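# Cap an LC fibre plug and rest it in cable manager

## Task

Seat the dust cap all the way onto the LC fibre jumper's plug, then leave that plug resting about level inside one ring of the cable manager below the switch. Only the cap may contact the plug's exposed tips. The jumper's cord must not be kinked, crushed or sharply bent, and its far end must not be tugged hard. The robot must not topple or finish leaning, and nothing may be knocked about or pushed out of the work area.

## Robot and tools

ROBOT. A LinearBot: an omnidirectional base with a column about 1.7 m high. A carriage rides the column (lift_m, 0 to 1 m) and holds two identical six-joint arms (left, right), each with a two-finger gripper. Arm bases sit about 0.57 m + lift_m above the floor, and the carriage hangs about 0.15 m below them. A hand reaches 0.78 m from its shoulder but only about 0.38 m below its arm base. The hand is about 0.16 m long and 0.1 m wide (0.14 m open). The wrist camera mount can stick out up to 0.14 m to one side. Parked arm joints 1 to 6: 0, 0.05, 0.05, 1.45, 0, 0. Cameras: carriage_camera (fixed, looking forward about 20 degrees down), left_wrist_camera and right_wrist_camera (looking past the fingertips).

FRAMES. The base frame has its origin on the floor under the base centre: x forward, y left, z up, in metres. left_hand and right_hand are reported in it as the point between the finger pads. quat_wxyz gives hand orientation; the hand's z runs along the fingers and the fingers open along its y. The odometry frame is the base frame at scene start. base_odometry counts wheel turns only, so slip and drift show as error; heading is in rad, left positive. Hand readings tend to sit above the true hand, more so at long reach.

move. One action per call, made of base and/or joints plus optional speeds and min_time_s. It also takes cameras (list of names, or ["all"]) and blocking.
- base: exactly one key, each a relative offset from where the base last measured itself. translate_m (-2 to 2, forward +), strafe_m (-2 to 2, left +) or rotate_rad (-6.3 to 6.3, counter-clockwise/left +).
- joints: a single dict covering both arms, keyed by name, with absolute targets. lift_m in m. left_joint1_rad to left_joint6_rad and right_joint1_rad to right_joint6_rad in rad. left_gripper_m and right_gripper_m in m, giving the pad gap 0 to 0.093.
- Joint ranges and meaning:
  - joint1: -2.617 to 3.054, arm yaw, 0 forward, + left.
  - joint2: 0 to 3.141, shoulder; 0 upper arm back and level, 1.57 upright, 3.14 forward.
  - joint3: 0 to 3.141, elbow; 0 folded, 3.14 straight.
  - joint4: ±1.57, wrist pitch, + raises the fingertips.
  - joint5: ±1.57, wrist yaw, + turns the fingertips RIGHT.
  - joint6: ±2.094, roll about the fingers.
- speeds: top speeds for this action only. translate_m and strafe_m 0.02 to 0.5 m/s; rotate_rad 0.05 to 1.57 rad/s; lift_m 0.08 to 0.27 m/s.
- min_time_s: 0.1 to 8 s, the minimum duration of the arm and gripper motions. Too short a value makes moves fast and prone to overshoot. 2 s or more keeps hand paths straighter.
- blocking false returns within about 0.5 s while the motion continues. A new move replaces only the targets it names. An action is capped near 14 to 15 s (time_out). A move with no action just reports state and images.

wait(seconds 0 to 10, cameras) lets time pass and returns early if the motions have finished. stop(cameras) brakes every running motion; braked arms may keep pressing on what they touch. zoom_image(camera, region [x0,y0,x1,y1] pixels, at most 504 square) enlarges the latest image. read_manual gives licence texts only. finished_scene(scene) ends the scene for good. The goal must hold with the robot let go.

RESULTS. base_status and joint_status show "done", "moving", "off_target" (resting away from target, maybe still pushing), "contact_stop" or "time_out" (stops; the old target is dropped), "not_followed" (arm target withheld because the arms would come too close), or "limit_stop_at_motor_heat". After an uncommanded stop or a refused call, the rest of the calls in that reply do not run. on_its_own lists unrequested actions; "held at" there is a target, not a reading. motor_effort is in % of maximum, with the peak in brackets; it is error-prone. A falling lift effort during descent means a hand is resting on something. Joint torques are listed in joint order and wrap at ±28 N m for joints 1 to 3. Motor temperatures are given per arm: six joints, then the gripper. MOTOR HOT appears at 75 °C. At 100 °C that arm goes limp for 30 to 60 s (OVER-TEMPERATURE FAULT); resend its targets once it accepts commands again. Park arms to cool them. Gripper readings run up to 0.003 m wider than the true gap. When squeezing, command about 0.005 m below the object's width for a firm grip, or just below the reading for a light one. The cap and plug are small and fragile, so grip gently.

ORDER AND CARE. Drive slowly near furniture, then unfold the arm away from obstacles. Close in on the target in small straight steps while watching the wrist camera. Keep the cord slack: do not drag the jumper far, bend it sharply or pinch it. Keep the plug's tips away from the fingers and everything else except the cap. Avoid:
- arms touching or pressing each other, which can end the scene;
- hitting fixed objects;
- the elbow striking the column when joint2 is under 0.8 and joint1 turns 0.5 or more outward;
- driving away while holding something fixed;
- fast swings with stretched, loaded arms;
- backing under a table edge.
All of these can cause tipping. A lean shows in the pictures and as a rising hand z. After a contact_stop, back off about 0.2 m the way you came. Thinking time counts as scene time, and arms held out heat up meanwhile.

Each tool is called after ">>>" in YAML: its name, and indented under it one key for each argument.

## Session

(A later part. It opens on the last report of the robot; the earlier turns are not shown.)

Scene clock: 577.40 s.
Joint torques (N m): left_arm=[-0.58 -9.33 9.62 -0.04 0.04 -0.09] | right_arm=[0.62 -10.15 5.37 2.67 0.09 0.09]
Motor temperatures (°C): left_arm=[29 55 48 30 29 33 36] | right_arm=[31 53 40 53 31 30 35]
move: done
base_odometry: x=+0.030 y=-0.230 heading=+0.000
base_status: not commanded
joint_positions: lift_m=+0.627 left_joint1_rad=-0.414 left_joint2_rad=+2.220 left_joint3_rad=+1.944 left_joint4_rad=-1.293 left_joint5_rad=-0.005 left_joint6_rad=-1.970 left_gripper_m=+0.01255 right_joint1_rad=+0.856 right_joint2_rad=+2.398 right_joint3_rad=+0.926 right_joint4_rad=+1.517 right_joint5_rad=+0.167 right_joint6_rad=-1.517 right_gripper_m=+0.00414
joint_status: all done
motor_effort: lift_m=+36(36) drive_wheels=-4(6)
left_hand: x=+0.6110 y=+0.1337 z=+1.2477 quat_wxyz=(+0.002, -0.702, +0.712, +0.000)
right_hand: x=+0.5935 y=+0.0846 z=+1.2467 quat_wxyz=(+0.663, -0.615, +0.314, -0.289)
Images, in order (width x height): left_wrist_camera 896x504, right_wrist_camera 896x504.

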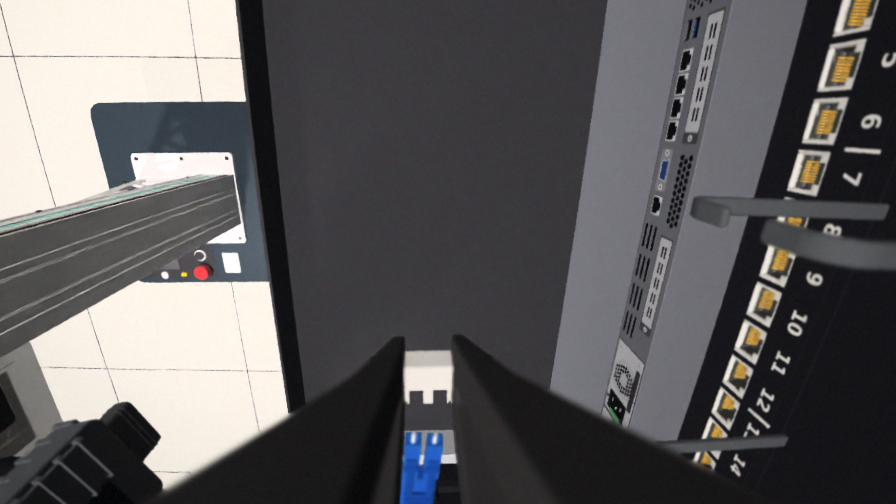

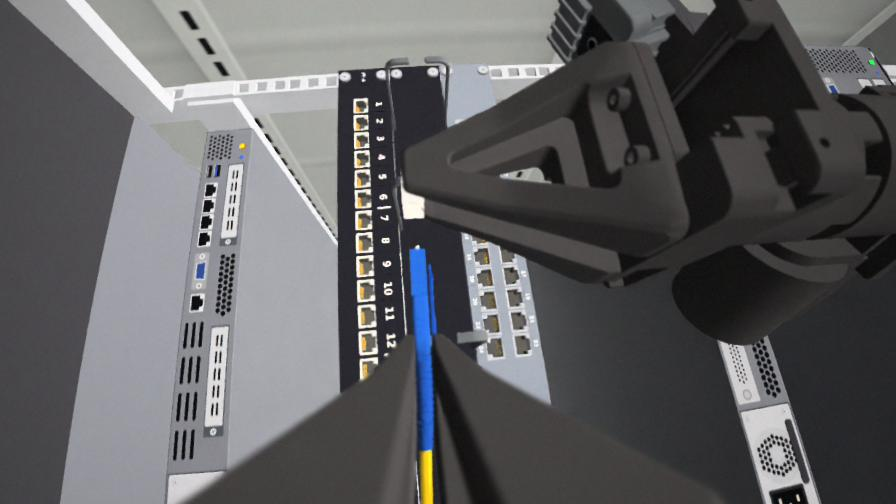

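>>> move:
  joints: {"left_joint1_rad": -0.4355, "left_joint2_rad": 2.2526, "left_joint3_rad": 2.0071, "left_joint4_rad": -1.3216, "left_joint6_rad": -1.889}
  min_time_s: 1.5
  cameras: ["left_wrist_camera", "right_wrist_camera"]

>>> zoom_image:
  camera: "left_wrist_camera"
  region: [380, 360, 480, 460]

>>> zoom_image:
  camera: "right_wrist_camera"
  region: [380, 190, 460, 270]

Scene clock: 669.03 s.
Joint torques (N m): left_arm=[-0.61 -9.43 9.65 -0.02 0.05 0.11] | right_arm=[0.64 -10.15 5.35 2.67 0.09 0.08]
Motor temperatures (°C): left_arm=[29 56 52 30 29 33 36] | right_arm=[31 53 40 54 31 30 36]
move: done
base_odometry: x=+0.030 y=-0.230 heading=+0.000
base_status: not commanded
joint_positions: lift_m=+0.627 left_joint1_rad=-0.427 left_joint2_rad=+2.238 left_joint3_rad=+1.974 left_joint4_rad=-1.308 left_joint5_rad=-0.005 left_joint6_rad=-1.900 left_gripper_m=+0.01255 right_joint1_rad=+0.856 right_joint2_rad=+2.398 right_joint3_rad=+0.926 right_joint4_rad=+1.517 right_joint5_rad=+0.167 right_joint6_rad=-1.517 right_gripper_m=+0.00414
joint_status: all done
motor_effort: lift_m=+36(36) drive_wheels=+2(4)
left_hand: x=+0.6116 y=+0.1274 z=+1.2479 quat_wxyz=(+0.002, -0.672, +0.741, +0.001)
right_hand: x=+0.5935 y=+0.0846 z=+1.2467 quat_wxyz=(+0.663, -0.615, +0.314, -0.289)
Images, in order (width x height): left_wrist_camera 896x504, right_wrist_camera 896x504.

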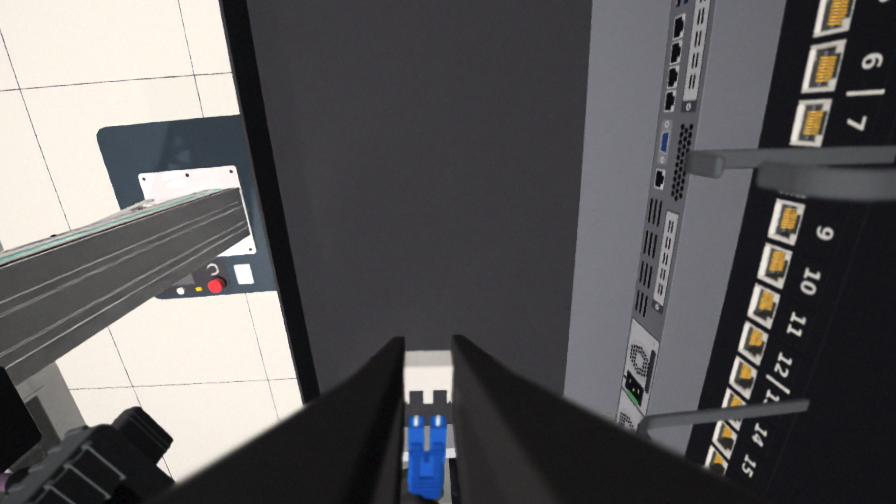

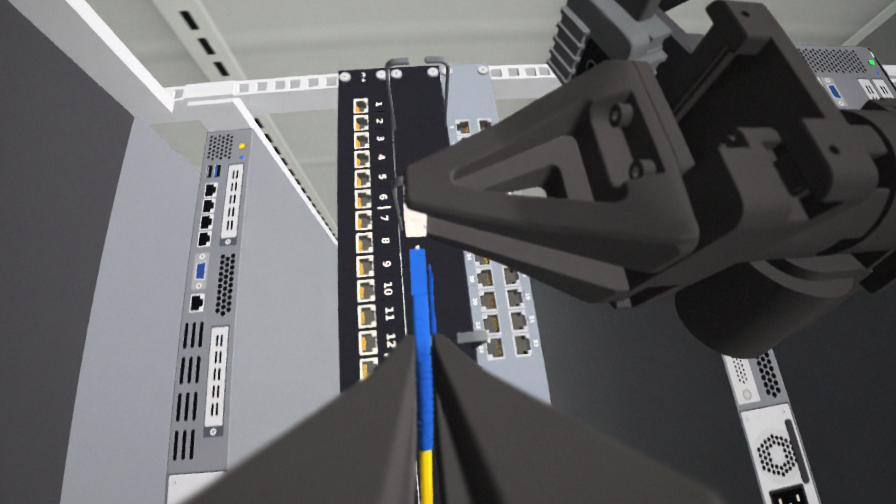

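Scaled by 5.040 from the camera's image (finer frame: 1280x720).

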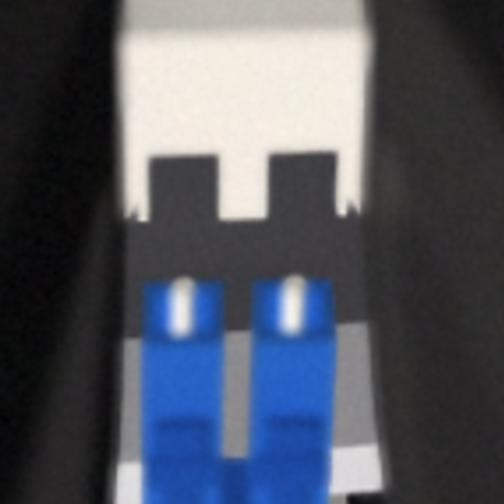

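Scaled by 6.300 from the camera's image (finer frame: 1280x720).

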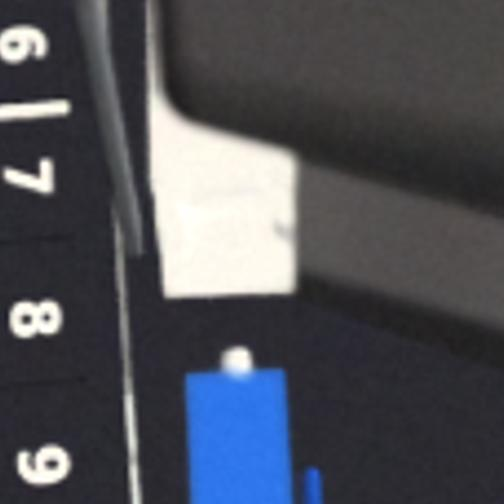

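>>> move:
  joints: {"left_joint1_rad": -0.4411, "left_joint2_rad": 2.2553, "left_joint3_rad": 2.0116, "left_joint4_rad": -1.3234}
  min_time_s: 1.0
  cameras: ["left_wrist_camera", "right_wrist_camera"]

>>> zoom_image:
  camera: "left_wrist_camera"
  region: [380, 360, 480, 460]

>>> zoom_image:
  camera: "right_wrist_camera"
  region: [380, 190, 460, 270]

Scene clock: 697.20 s.
Joint torques (N m): left_arm=[-0.61 -9.24 10.04 -0.03 0.04 0.11] | right_arm=[0.62 -10.17 5.35 2.67 0.1 0.08]
Motor temperatures (°C): left_arm=[29 56 50 30 29 33 36] | right_arm=[31 53 40 54 31 30 36]
move: done
base_odometry: x=+0.030 y=-0.230 heading=+0.000
base_status: not commanded
joint_positions: lift_m=+0.627 left_joint1_rad=-0.433 left_joint2_rad=+2.238 left_joint3_rad=+1.974 left_joint4_rad=-1.310 left_joint5_rad=-0.005 left_joint6_rad=-1.900 left_gripper_m=+0.01255 right_joint1_rad=+0.856 right_joint2_rad=+2.398 right_joint3_rad=+0.926 right_joint4_rad=+1.517 right_joint5_rad=+0.167 right_joint6_rad=-1.517 right_gripper_m=+0.00414
joint_status: all done
motor_effort: lift_m=+36(36) drive_wheels=-1(4)
left_hand: x=+0.6102 y=+0.1252 z=+1.2479 quat_wxyz=(+0.002, -0.669, +0.743, +0.002)
right_hand: x=+0.5935 y=+0.0846 z=+1.2467 quat_wxyz=(+0.663, -0.615, +0.314, -0.289)
Images, in order (width x height): left_wrist_camera 896x504, right_wrist_camera 896x504.

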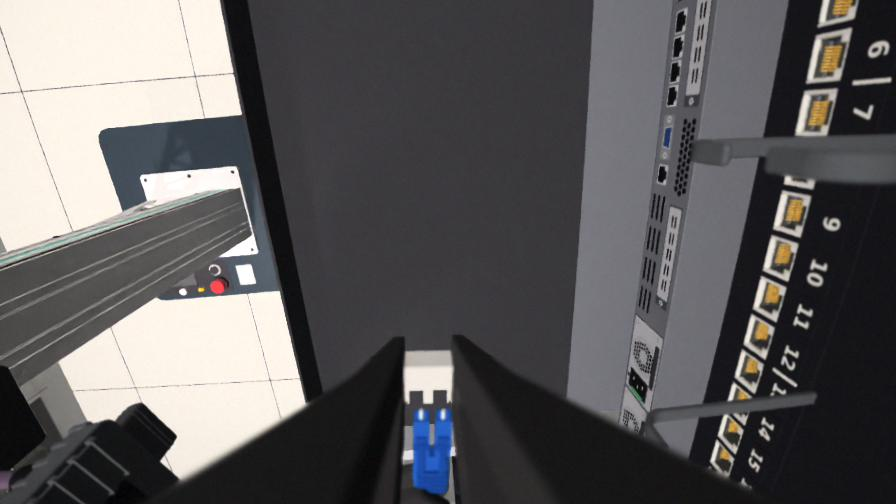

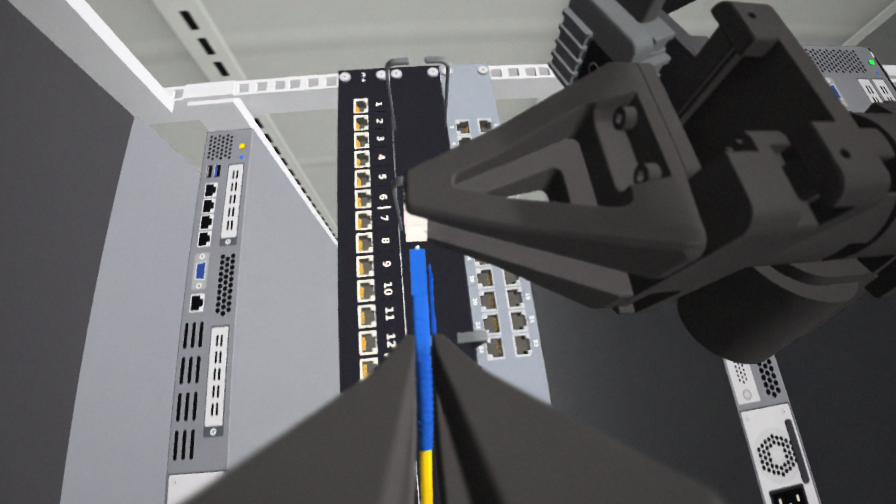

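Scaled by 5.040 from the camera's image (finer frame: 1280x720).

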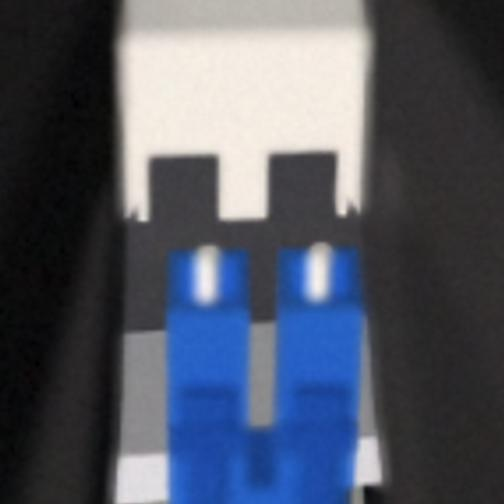

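Scaled by 6.300 from the camera's image (finer frame: 1280x720).

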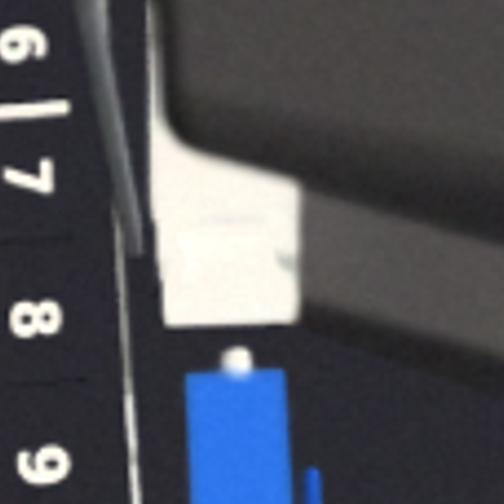

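>>> move:
  joints: {"right_joint5_rad": 0.15}
  min_time_s: 0.8
  cameras: ["left_wrist_camera", "right_wrist_camera"]

>>> zoom_image:
  camera: "left_wrist_camera"
  region: [380, 360, 480, 460]

>>> zoom_image:
  camera: "right_wrist_camera"
  region: [380, 190, 460, 270]

Scene clock: 708.87 s.
Joint torques (N m): left_arm=[-0.59 -9.22 10.09 -0.03 0.04 0.12] | right_arm=[0.64 -10.13 5.35 2.67 -0.13 0.08]
Motor temperatures (°C): left_arm=[29 55 50 30 29 33 36] | right_arm=[31 53 40 54 31 30 36]
move: done
base_odometry: x=+0.030 y=-0.230 heading=+0.000
base_status: not commanded
joint_positions: lift_m=+0.627 left_joint1_rad=-0.433 left_joint2_rad=+2.238 left_joint3_rad=+1.974 left_joint4_rad=-1.310 left_joint5_rad=-0.005 left_joint6_rad=-1.900 left_gripper_m=+0.01255 right_joint1_rad=+0.856 right_joint2_rad=+2.398 right_joint3_rad=+0.926 right_joint4_rad=+1.517 right_joint5_rad=+0.162 right_joint6_rad=-1.517 right_gripper_m=+0.00414
joint_status: all done
motor_effort: lift_m=+36(36) drive_wheels=-3(6)
left_hand: x=+0.6102 y=+0.1252 z=+1.2479 quat_wxyz=(+0.002, -0.669, +0.743, +0.002)
right_hand: x=+0.5929 y=+0.0853 z=+1.2467 quat_wxyz=(+0.664, -0.616, +0.312, -0.287)
Images, in order (width x height): left_wrist_camera 896x504, right_wrist_camera 896x504.

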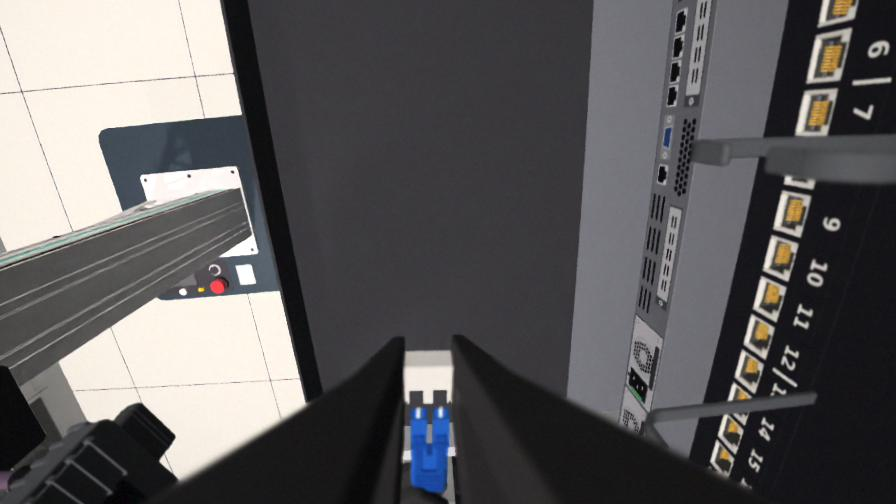

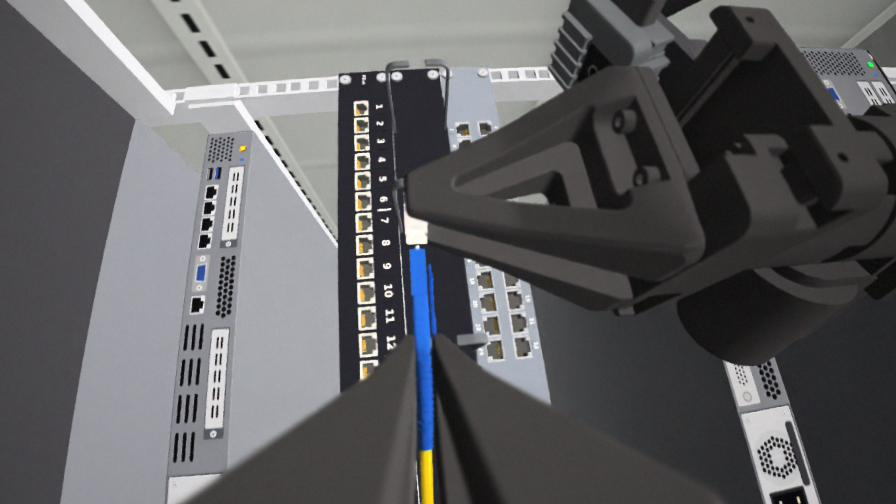

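Scaled by 5.040 from the camera's image (finer frame: 1280x720).

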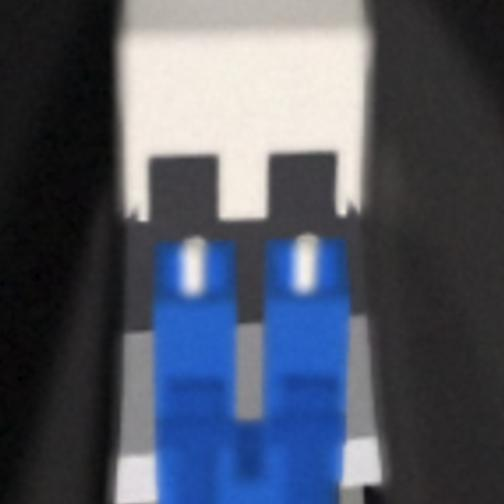

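Scaled by 6.300 from the camera's image (finer frame: 1280x720).

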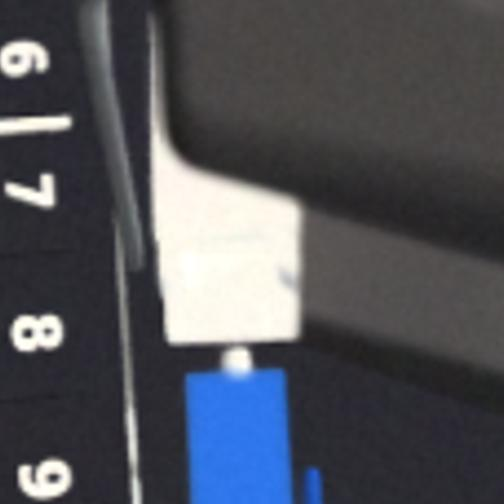

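>>> move:
  joints: {"right_joint5_rad": 0.1462}
  min_time_s: 0.8
  cameras: ["left_wrist_camera", "right_wrist_camera"]

>>> zoom_image:
  camera: "left_wrist_camera"
  region: [380, 360, 480, 460]

>>> zoom_image:
  camera: "right_wrist_camera"
  region: [380, 190, 460, 270]

Scene clock: 730.87 s.
Joint torques (N m): left_arm=[-0.59 -9.24 10.06 -0.03 0.04 0.11] | right_arm=[0.64 -10.13 5.34 2.67 -0.12 0.09]
Motor temperatures (°C): left_arm=[29 55 50 30 29 33 36] | right_arm=[31 53 40 55 31 30 36]
move: done
base_odometry: x=+0.030 y=-0.230 heading=+0.000
base_status: not commanded
joint_positions: lift_m=+0.627 left_joint1_rad=-0.433 left_joint2_rad=+2.238 left_joint3_rad=+1.974 left_joint4_rad=-1.310 left_joint5_rad=-0.005 left_joint6_rad=-1.900 left_gripper_m=+0.01255 right_joint1_rad=+0.856 right_joint2_rad=+2.398 right_joint3_rad=+0.926 right_joint4_rad=+1.517 right_joint5_rad=+0.158 right_joint6_rad=-1.517 right_gripper_m=+0.00414
joint_status: all done
motor_effort: lift_m=+36(36) drive_wheels=-3(5)
left_hand: x=+0.6102 y=+0.1252 z=+1.2479 quat_wxyz=(+0.002, -0.669, +0.743, +0.002)
right_hand: x=+0.5924 y=+0.0859 z=+1.2467 quat_wxyz=(+0.664, -0.617, +0.311, -0.286)
Images, in order (width x height): left_wrist_camera 896x504, right_wrist_camera 896x504.

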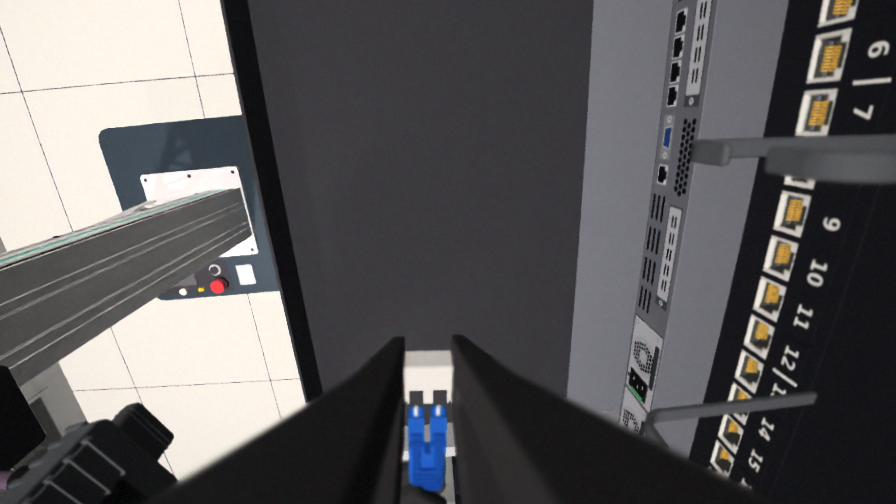

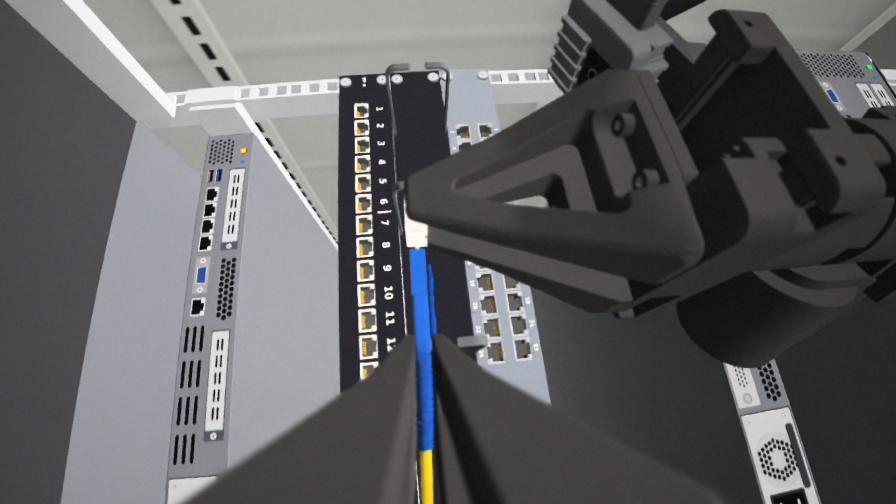

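Scaled by 5.040 from the camera's image (finer frame: 1280x720).

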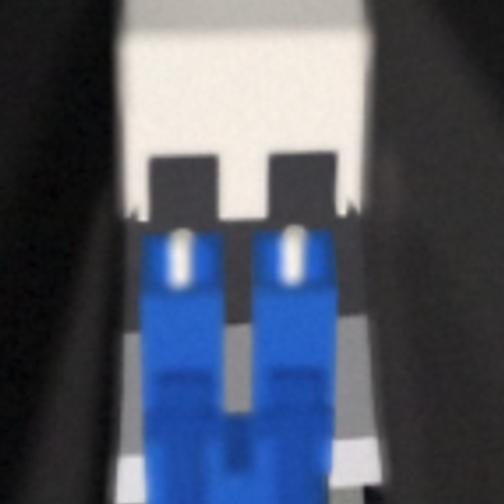

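Scaled by 6.300 from the camera's image (finer frame: 1280x720).

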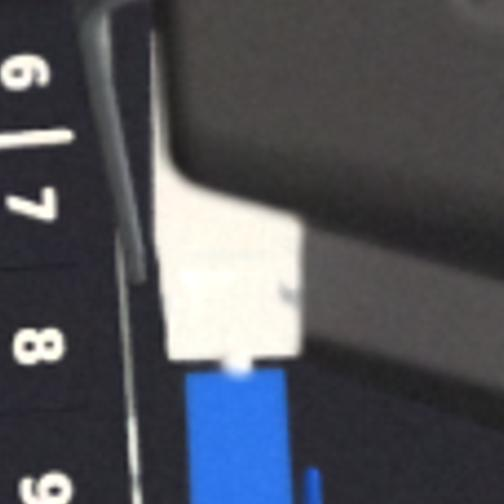

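>>> move:
  joints: {"left_joint1_rad": -0.4469, "left_joint6_rad": -1.922, "right_joint5_rad": 0.141}
  min_time_s: 1.0
  cameras: ["left_wrist_camera", "right_wrist_camera"]

>>> zoom_image:
  camera: "left_wrist_camera"
  region: [380, 360, 480, 460]

>>> zoom_image:
  camera: "right_wrist_camera"
  region: [380, 190, 460, 270]

Scene clock: 747.97 s.
Joint torques (N m): left_arm=[-0.61 -9.22 10.07 -0.04 0.05 -0.1] | right_arm=[0.64 -10.14 5.35 2.67 -0.12 0.09]
Motor temperatures (°C): left_arm=[29 56 51 30 29 33 36] | right_arm=[31 53 41 55 31 30 36]
move: done
base_odometry: x=+0.030 y=-0.230 heading=+0.000
base_status: not commanded
joint_positions: lift_m=+0.627 left_joint1_rad=-0.439 left_joint2_rad=+2.238 left_joint3_rad=+1.974 left_joint4_rad=-1.310 left_joint5_rad=-0.005 left_joint6_rad=-1.911 left_gripper_m=+0.01255 right_joint1_rad=+0.856 right_joint2_rad=+2.398 right_joint3_rad=+0.926 right_joint4_rad=+1.517 right_joint5_rad=+0.152 right_joint6_rad=-1.517 right_gripper_m=+0.00414
joint_status: all done
motor_effort: lift_m=+36(36) drive_wheels=-3(4)
left_hand: x=+0.6092 y=+0.1231 z=+1.2479 quat_wxyz=(+0.002, -0.671, +0.741, +0.002)
right_hand: x=+0.5918 y=+0.0866 z=+1.2467 quat_wxyz=(+0.665, -0.618, +0.309, -0.284)
Images, in order (width x height): left_wrist_camera 896x504, right_wrist_camera 896x504.

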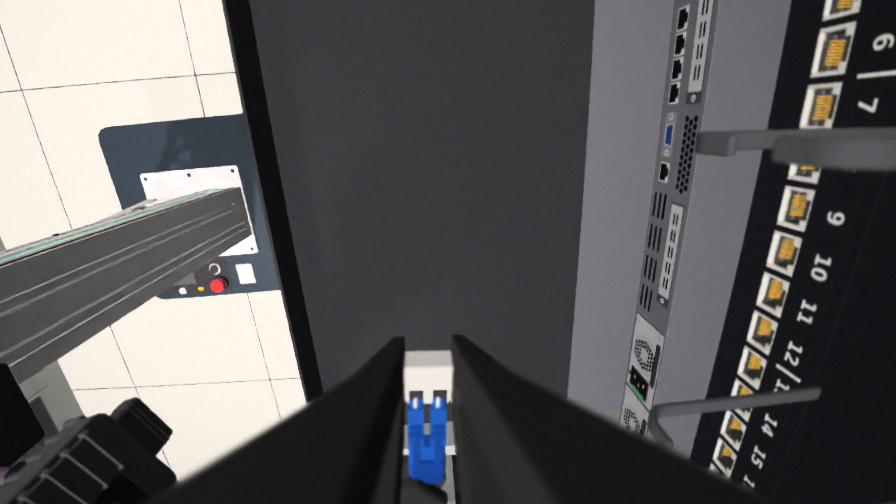

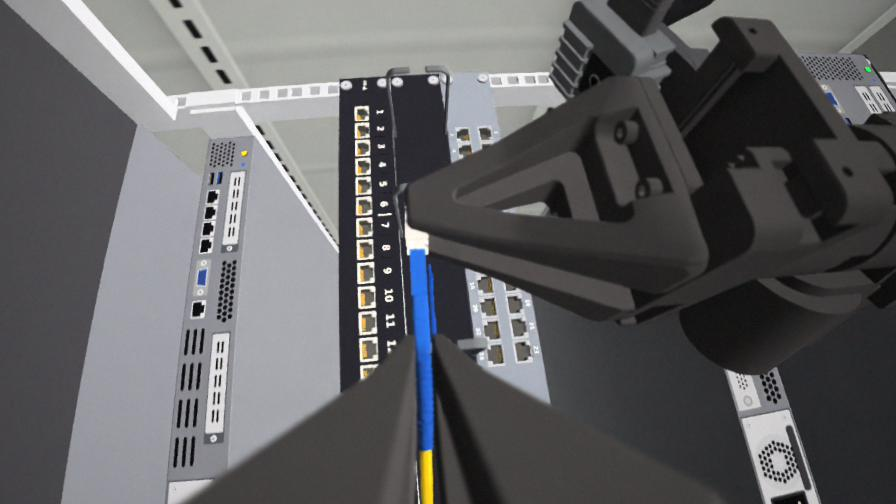

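Scaled by 5.040 from the camera's image (finer frame: 1280x720).

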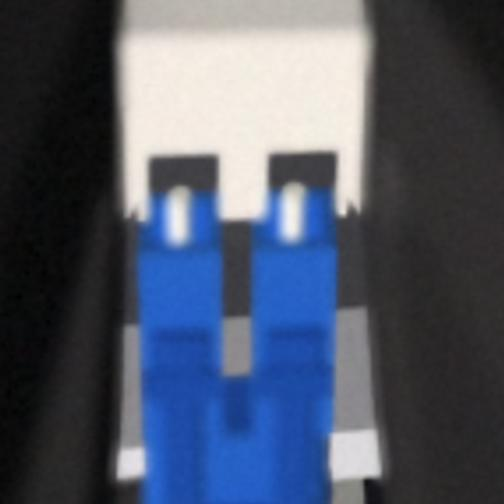

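Scaled by 6.300 from the camera's image (finer frame: 1280x720).

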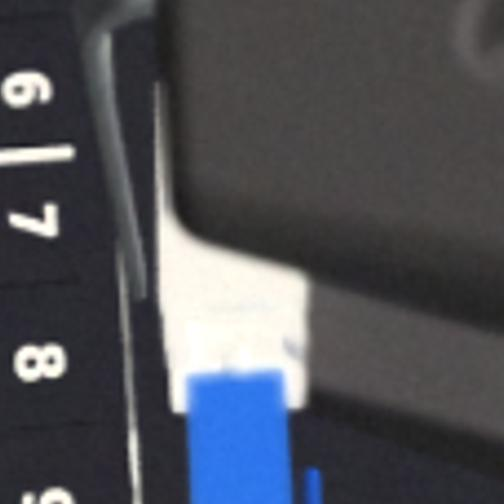

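>>> move:
  joints: {"left_joint1_rad": -0.4546, "left_joint6_rad": -1.9345, "right_joint5_rad": 0.1362}
  min_time_s: 1.0
  cameras: ["left_wrist_camera", "right_wrist_camera"]

>>> zoom_image:
  camera: "left_wrist_camera"
  region: [380, 360, 480, 460]

>>> zoom_image:
  camera: "right_wrist_camera"
  region: [380, 200, 460, 280]

Scene clock: 767.37 s.
Joint torques (N m): left_arm=[-0.64 -9.22 10.06 -0.03 0.04 -0.1] | right_arm=[0.66 -10.14 5.35 2.67 -0.12 0.08]
Motor temperatures (°C): left_arm=[29 56 51 30 29 33 36] | right_arm=[31 53 41 55 31 30 36]
move: done
base_odometry: x=+0.030 y=-0.230 heading=+0.000
base_status: not commanded
joint_positions: lift_m=+0.627 left_joint1_rad=-0.446 left_joint2_rad=+2.238 left_joint3_rad=+1.974 left_joint4_rad=-1.310 left_joint5_rad=-0.005 left_joint6_rad=-1.924 left_gripper_m=+0.01255 right_joint1_rad=+0.856 right_joint2_rad=+2.398 right_joint3_rad=+0.926 right_joint4_rad=+1.517 right_joint5_rad=+0.148 right_joint6_rad=-1.517 right_gripper_m=+0.00414
joint_status: all done
motor_effort: lift_m=+36(36) drive_wheels=+0(3)
left_hand: x=+0.6078 y=+0.1201 z=+1.2479 quat_wxyz=(+0.002, -0.673, +0.739, +0.002)
right_hand: x=+0.5912 y=+0.0873 z=+1.2467 quat_wxyz=(+0.666, -0.619, +0.308, -0.282)
Images, in order (width x height): left_wrist_camera 896x504, right_wrist_camera 896x504.

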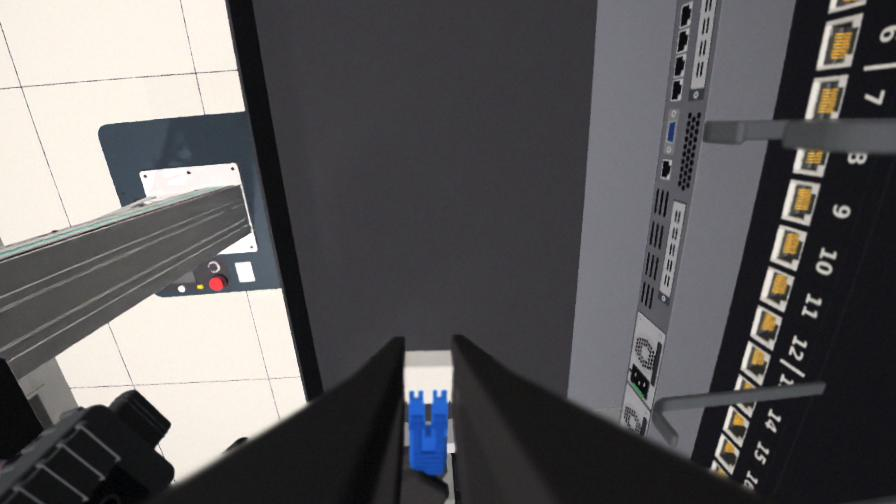

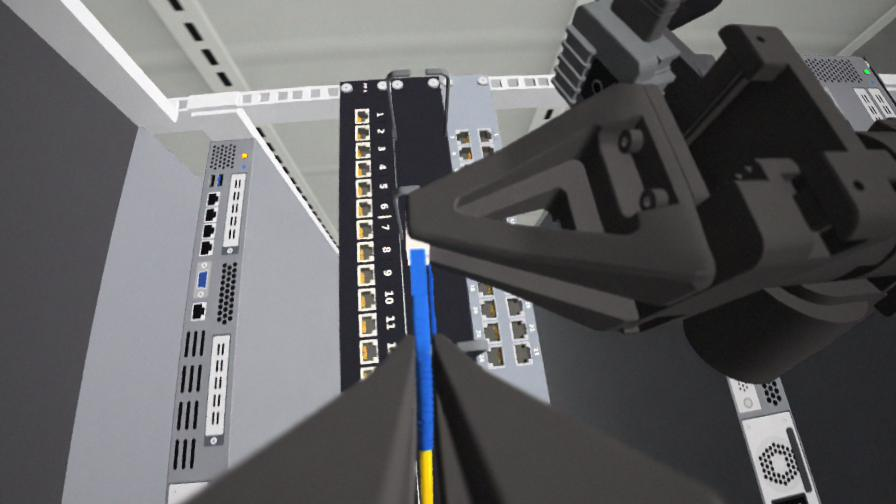

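Scaled by 5.040 from the camera's image (finer frame: 1280x720).

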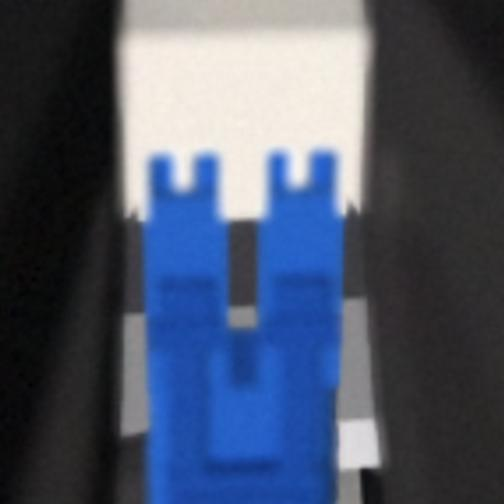

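Scaled by 6.300 from the camera's image (finer frame: 1280x720).

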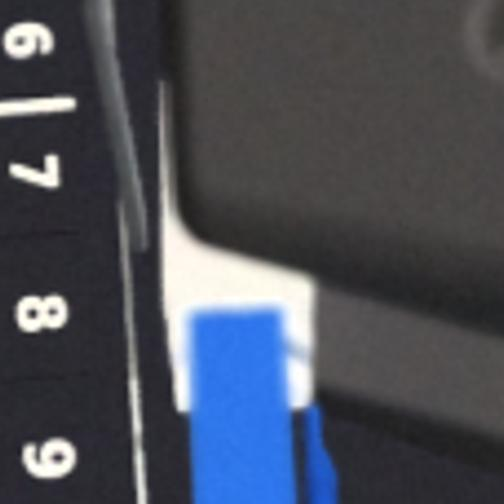

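>>> move:
  joints: {"left_joint1_rad": -0.4608, "left_joint6_rad": -1.9445, "right_joint5_rad": 0.1312}
  min_time_s: 1.0
  cameras: ["left_wrist_camera", "right_wrist_camera"]

>>> zoom_image:
  camera: "left_wrist_camera"
  region: [380, 360, 480, 460]

>>> zoom_image:
  camera: "right_wrist_camera"
  region: [380, 200, 460, 280]

Scene clock: 774.07 s.
Joint torques (N m): left_arm=[-0.69 -9.24 10.09 -0.03 0.05 -0.09] | right_arm=[0.64 -10.14 5.35 2.67 -0.12 0.08]
Motor temperatures (°C): left_arm=[29 56 51 30 29 33 36] | right_arm=[31 53 41 55 31 30 36]
move: done
base_odometry: x=+0.030 y=-0.230 heading=+0.000
base_status: not commanded
joint_positions: lift_m=+0.627 left_joint1_rad=-0.451 left_joint2_rad=+2.238 left_joint3_rad=+1.974 left_joint4_rad=-1.310 left_joint5_rad=-0.005 left_joint6_rad=-1.933 left_gripper_m=+0.01255 right_joint1_rad=+0.856 right_joint2_rad=+2.398 right_joint3_rad=+0.926 right_joint4_rad=+1.517 right_joint5_rad=+0.143 right_joint6_rad=-1.517 right_gripper_m=+0.00414
joint_status: all done
motor_effort: lift_m=+36(36) drive_wheels=-2(5)
left_hand: x=+0.6068 y=+0.1180 z=+1.2479 quat_wxyz=(+0.002, -0.675, +0.738, +0.002)
right_hand: x=+0.5907 y=+0.0879 z=+1.2467 quat_wxyz=(+0.666, -0.619, +0.306, -0.281)
Images, in order (width x height): left_wrist_camera 896x504, right_wrist_camera 896x504.

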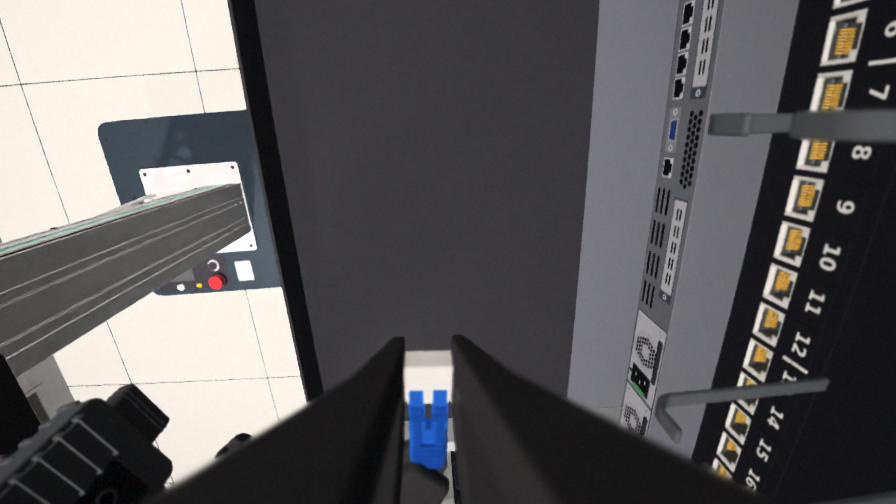

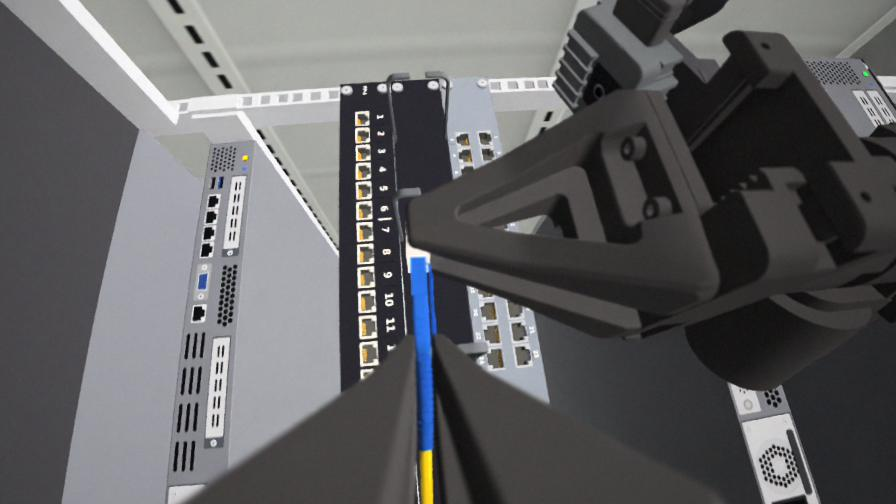

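Scaled by 5.040 from the camera's image (finer frame: 1280x720).

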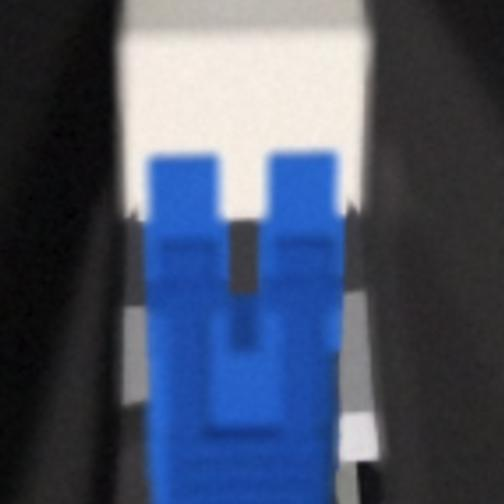

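Scaled by 6.300 from the camera's image (finer frame: 1280x720).

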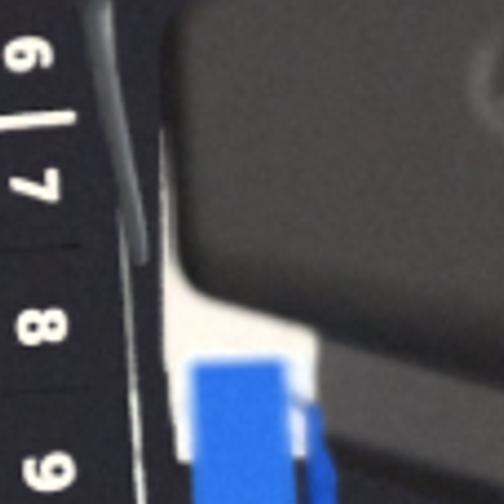

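>>> move:
  joints: {"left_joint1_rad": -0.4649, "left_joint6_rad": -1.952, "right_joint5_rad": 0.1278}
  min_time_s: 0.8

>>> move:
  joints: {"left_joint1_rad": -0.469, "left_joint6_rad": -1.959, "right_joint5_rad": 0.1243}
  min_time_s: 0.8
  cameras: ["left_wrist_camera", "right_wrist_camera"]

>>> zoom_image:
  camera: "left_wrist_camera"
  region: [380, 360, 480, 460]

>>> zoom_image:
  camera: "right_wrist_camera"
  region: [380, 200, 480, 300]

Scene clock: 787.67 s.
Joint torques (N m): left_arm=[-0.92 -9.24 10.06 -0.04 0.05 -0.1] | right_arm=[0.65 -10.14 5.37 2.67 -0.15 0.09]
Motor temperatures (°C): left_arm=[29 56 52 30 29 33 36] | right_arm=[31 53 41 55 31 30 36]
move: done
base_odometry: x=+0.030 y=-0.230 heading=+0.000
base_status: not commanded
joint_positions: lift_m=+0.627 left_joint1_rad=-0.453 left_joint2_rad=+2.238 left_joint3_rad=+1.974 left_joint4_rad=-1.310 left_joint5_rad=-0.005 left_joint6_rad=-1.941 left_gripper_m=+0.01255 right_joint1_rad=+0.856 right_joint2_rad=+2.398 right_joint3_rad=+0.926 right_joint4_rad=+1.518 right_joint5_rad=+0.142 right_joint6_rad=-1.517 right_gripper_m=+0.00414
joint_status: all done
motor_effort: lift_m=+36(36) drive_wheels=+2(4)
left_hand: x=+0.6064 y=+0.1174 z=+1.2479 quat_wxyz=(+0.002, -0.677, +0.736, +0.002)
right_hand: x=+0.5906 y=+0.0880 z=+1.2468 quat_wxyz=(+0.667, -0.619, +0.306, -0.281)
pictures: none

Scene clock: 788.77 s.
Joint torques (N m): left_arm=[-1.2 -9.22 10.06 -0.04 0.06 -0.09] | right_arm=[0.64 -10.11 5.35 2.67 -0.19 0.09]
Motor temperatures (°C): left_arm=[29 56 52 30 29 33 36] | right_arm=[31 53 41 55 31 30 36]
move: done
base_odometry: x=+0.030 y=-0.230 heading=+0.000
base_status: not commanded
joint_positions: lift_m=+0.627 left_joint1_rad=-0.454 left_joint2_rad=+2.238 left_joint3_rad=+1.974 left_joint4_rad=-1.310 left_joint5_rad=-0.005 left_joint6_rad=-1.948 left_gripper_m=+0.01255 right_joint1_rad=+0.856 right_joint2_rad=+2.398 right_joint3_rad=+0.926 right_joint4_rad=+1.518 right_joint5_rad=+0.142 right_joint6_rad=-1.517 right_gripper_m=+0.00414
joint_status: all done
motor_effort: lift_m=+36(36) drive_wheels=+0(4)
left_hand: x=+0.6063 y=+0.1172 z=+1.2479 quat_wxyz=(+0.002, -0.680, +0.734, +0.002)
right_hand: x=+0.5906 y=+0.0880 z=+1.2468 quat_wxyz=(+0.667, -0.619, +0.306, -0.280)
Images, in order (width x height): left_wrist_camera 896x504, right_wrist_camera 896x504.

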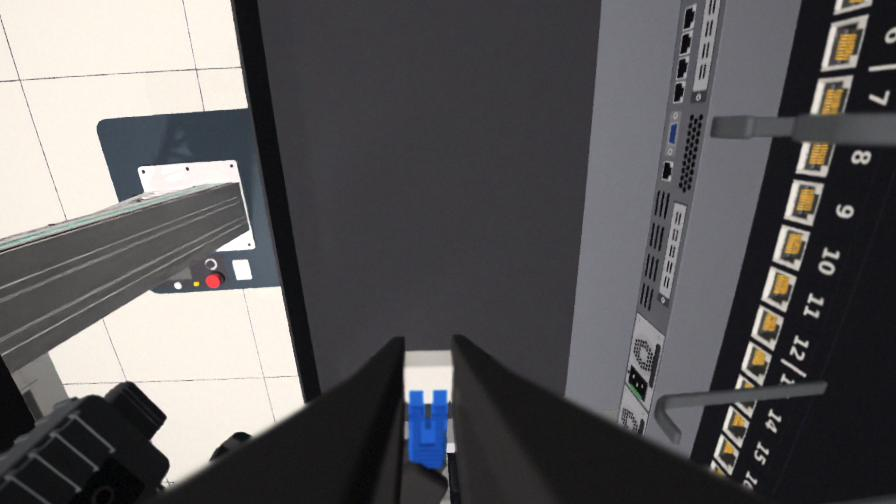

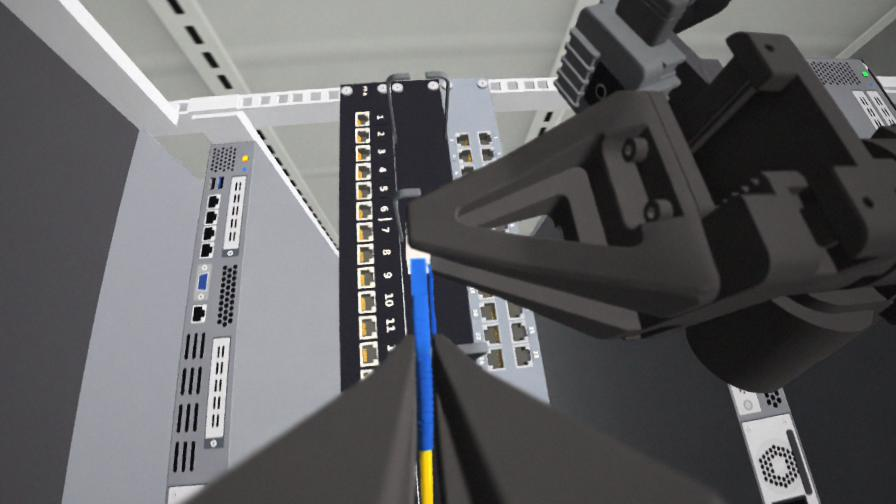

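Scaled by 5.040 from the camera's image (finer frame: 1280x720).

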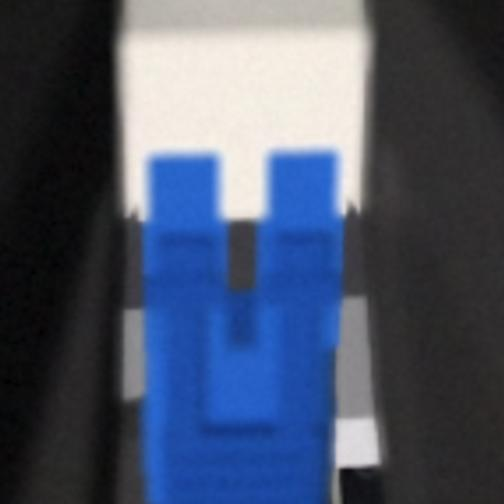

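Scaled by 5.040 from the camera's image (finer frame: 1280x720).

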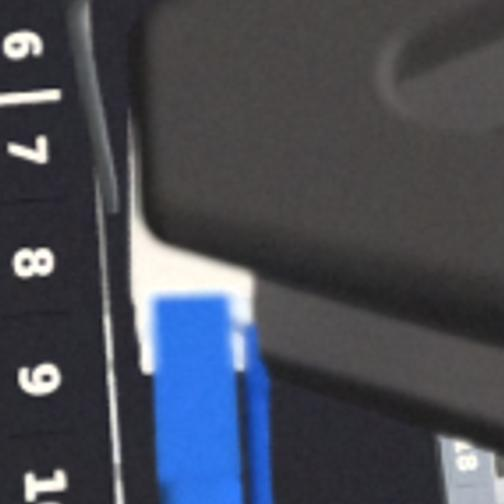

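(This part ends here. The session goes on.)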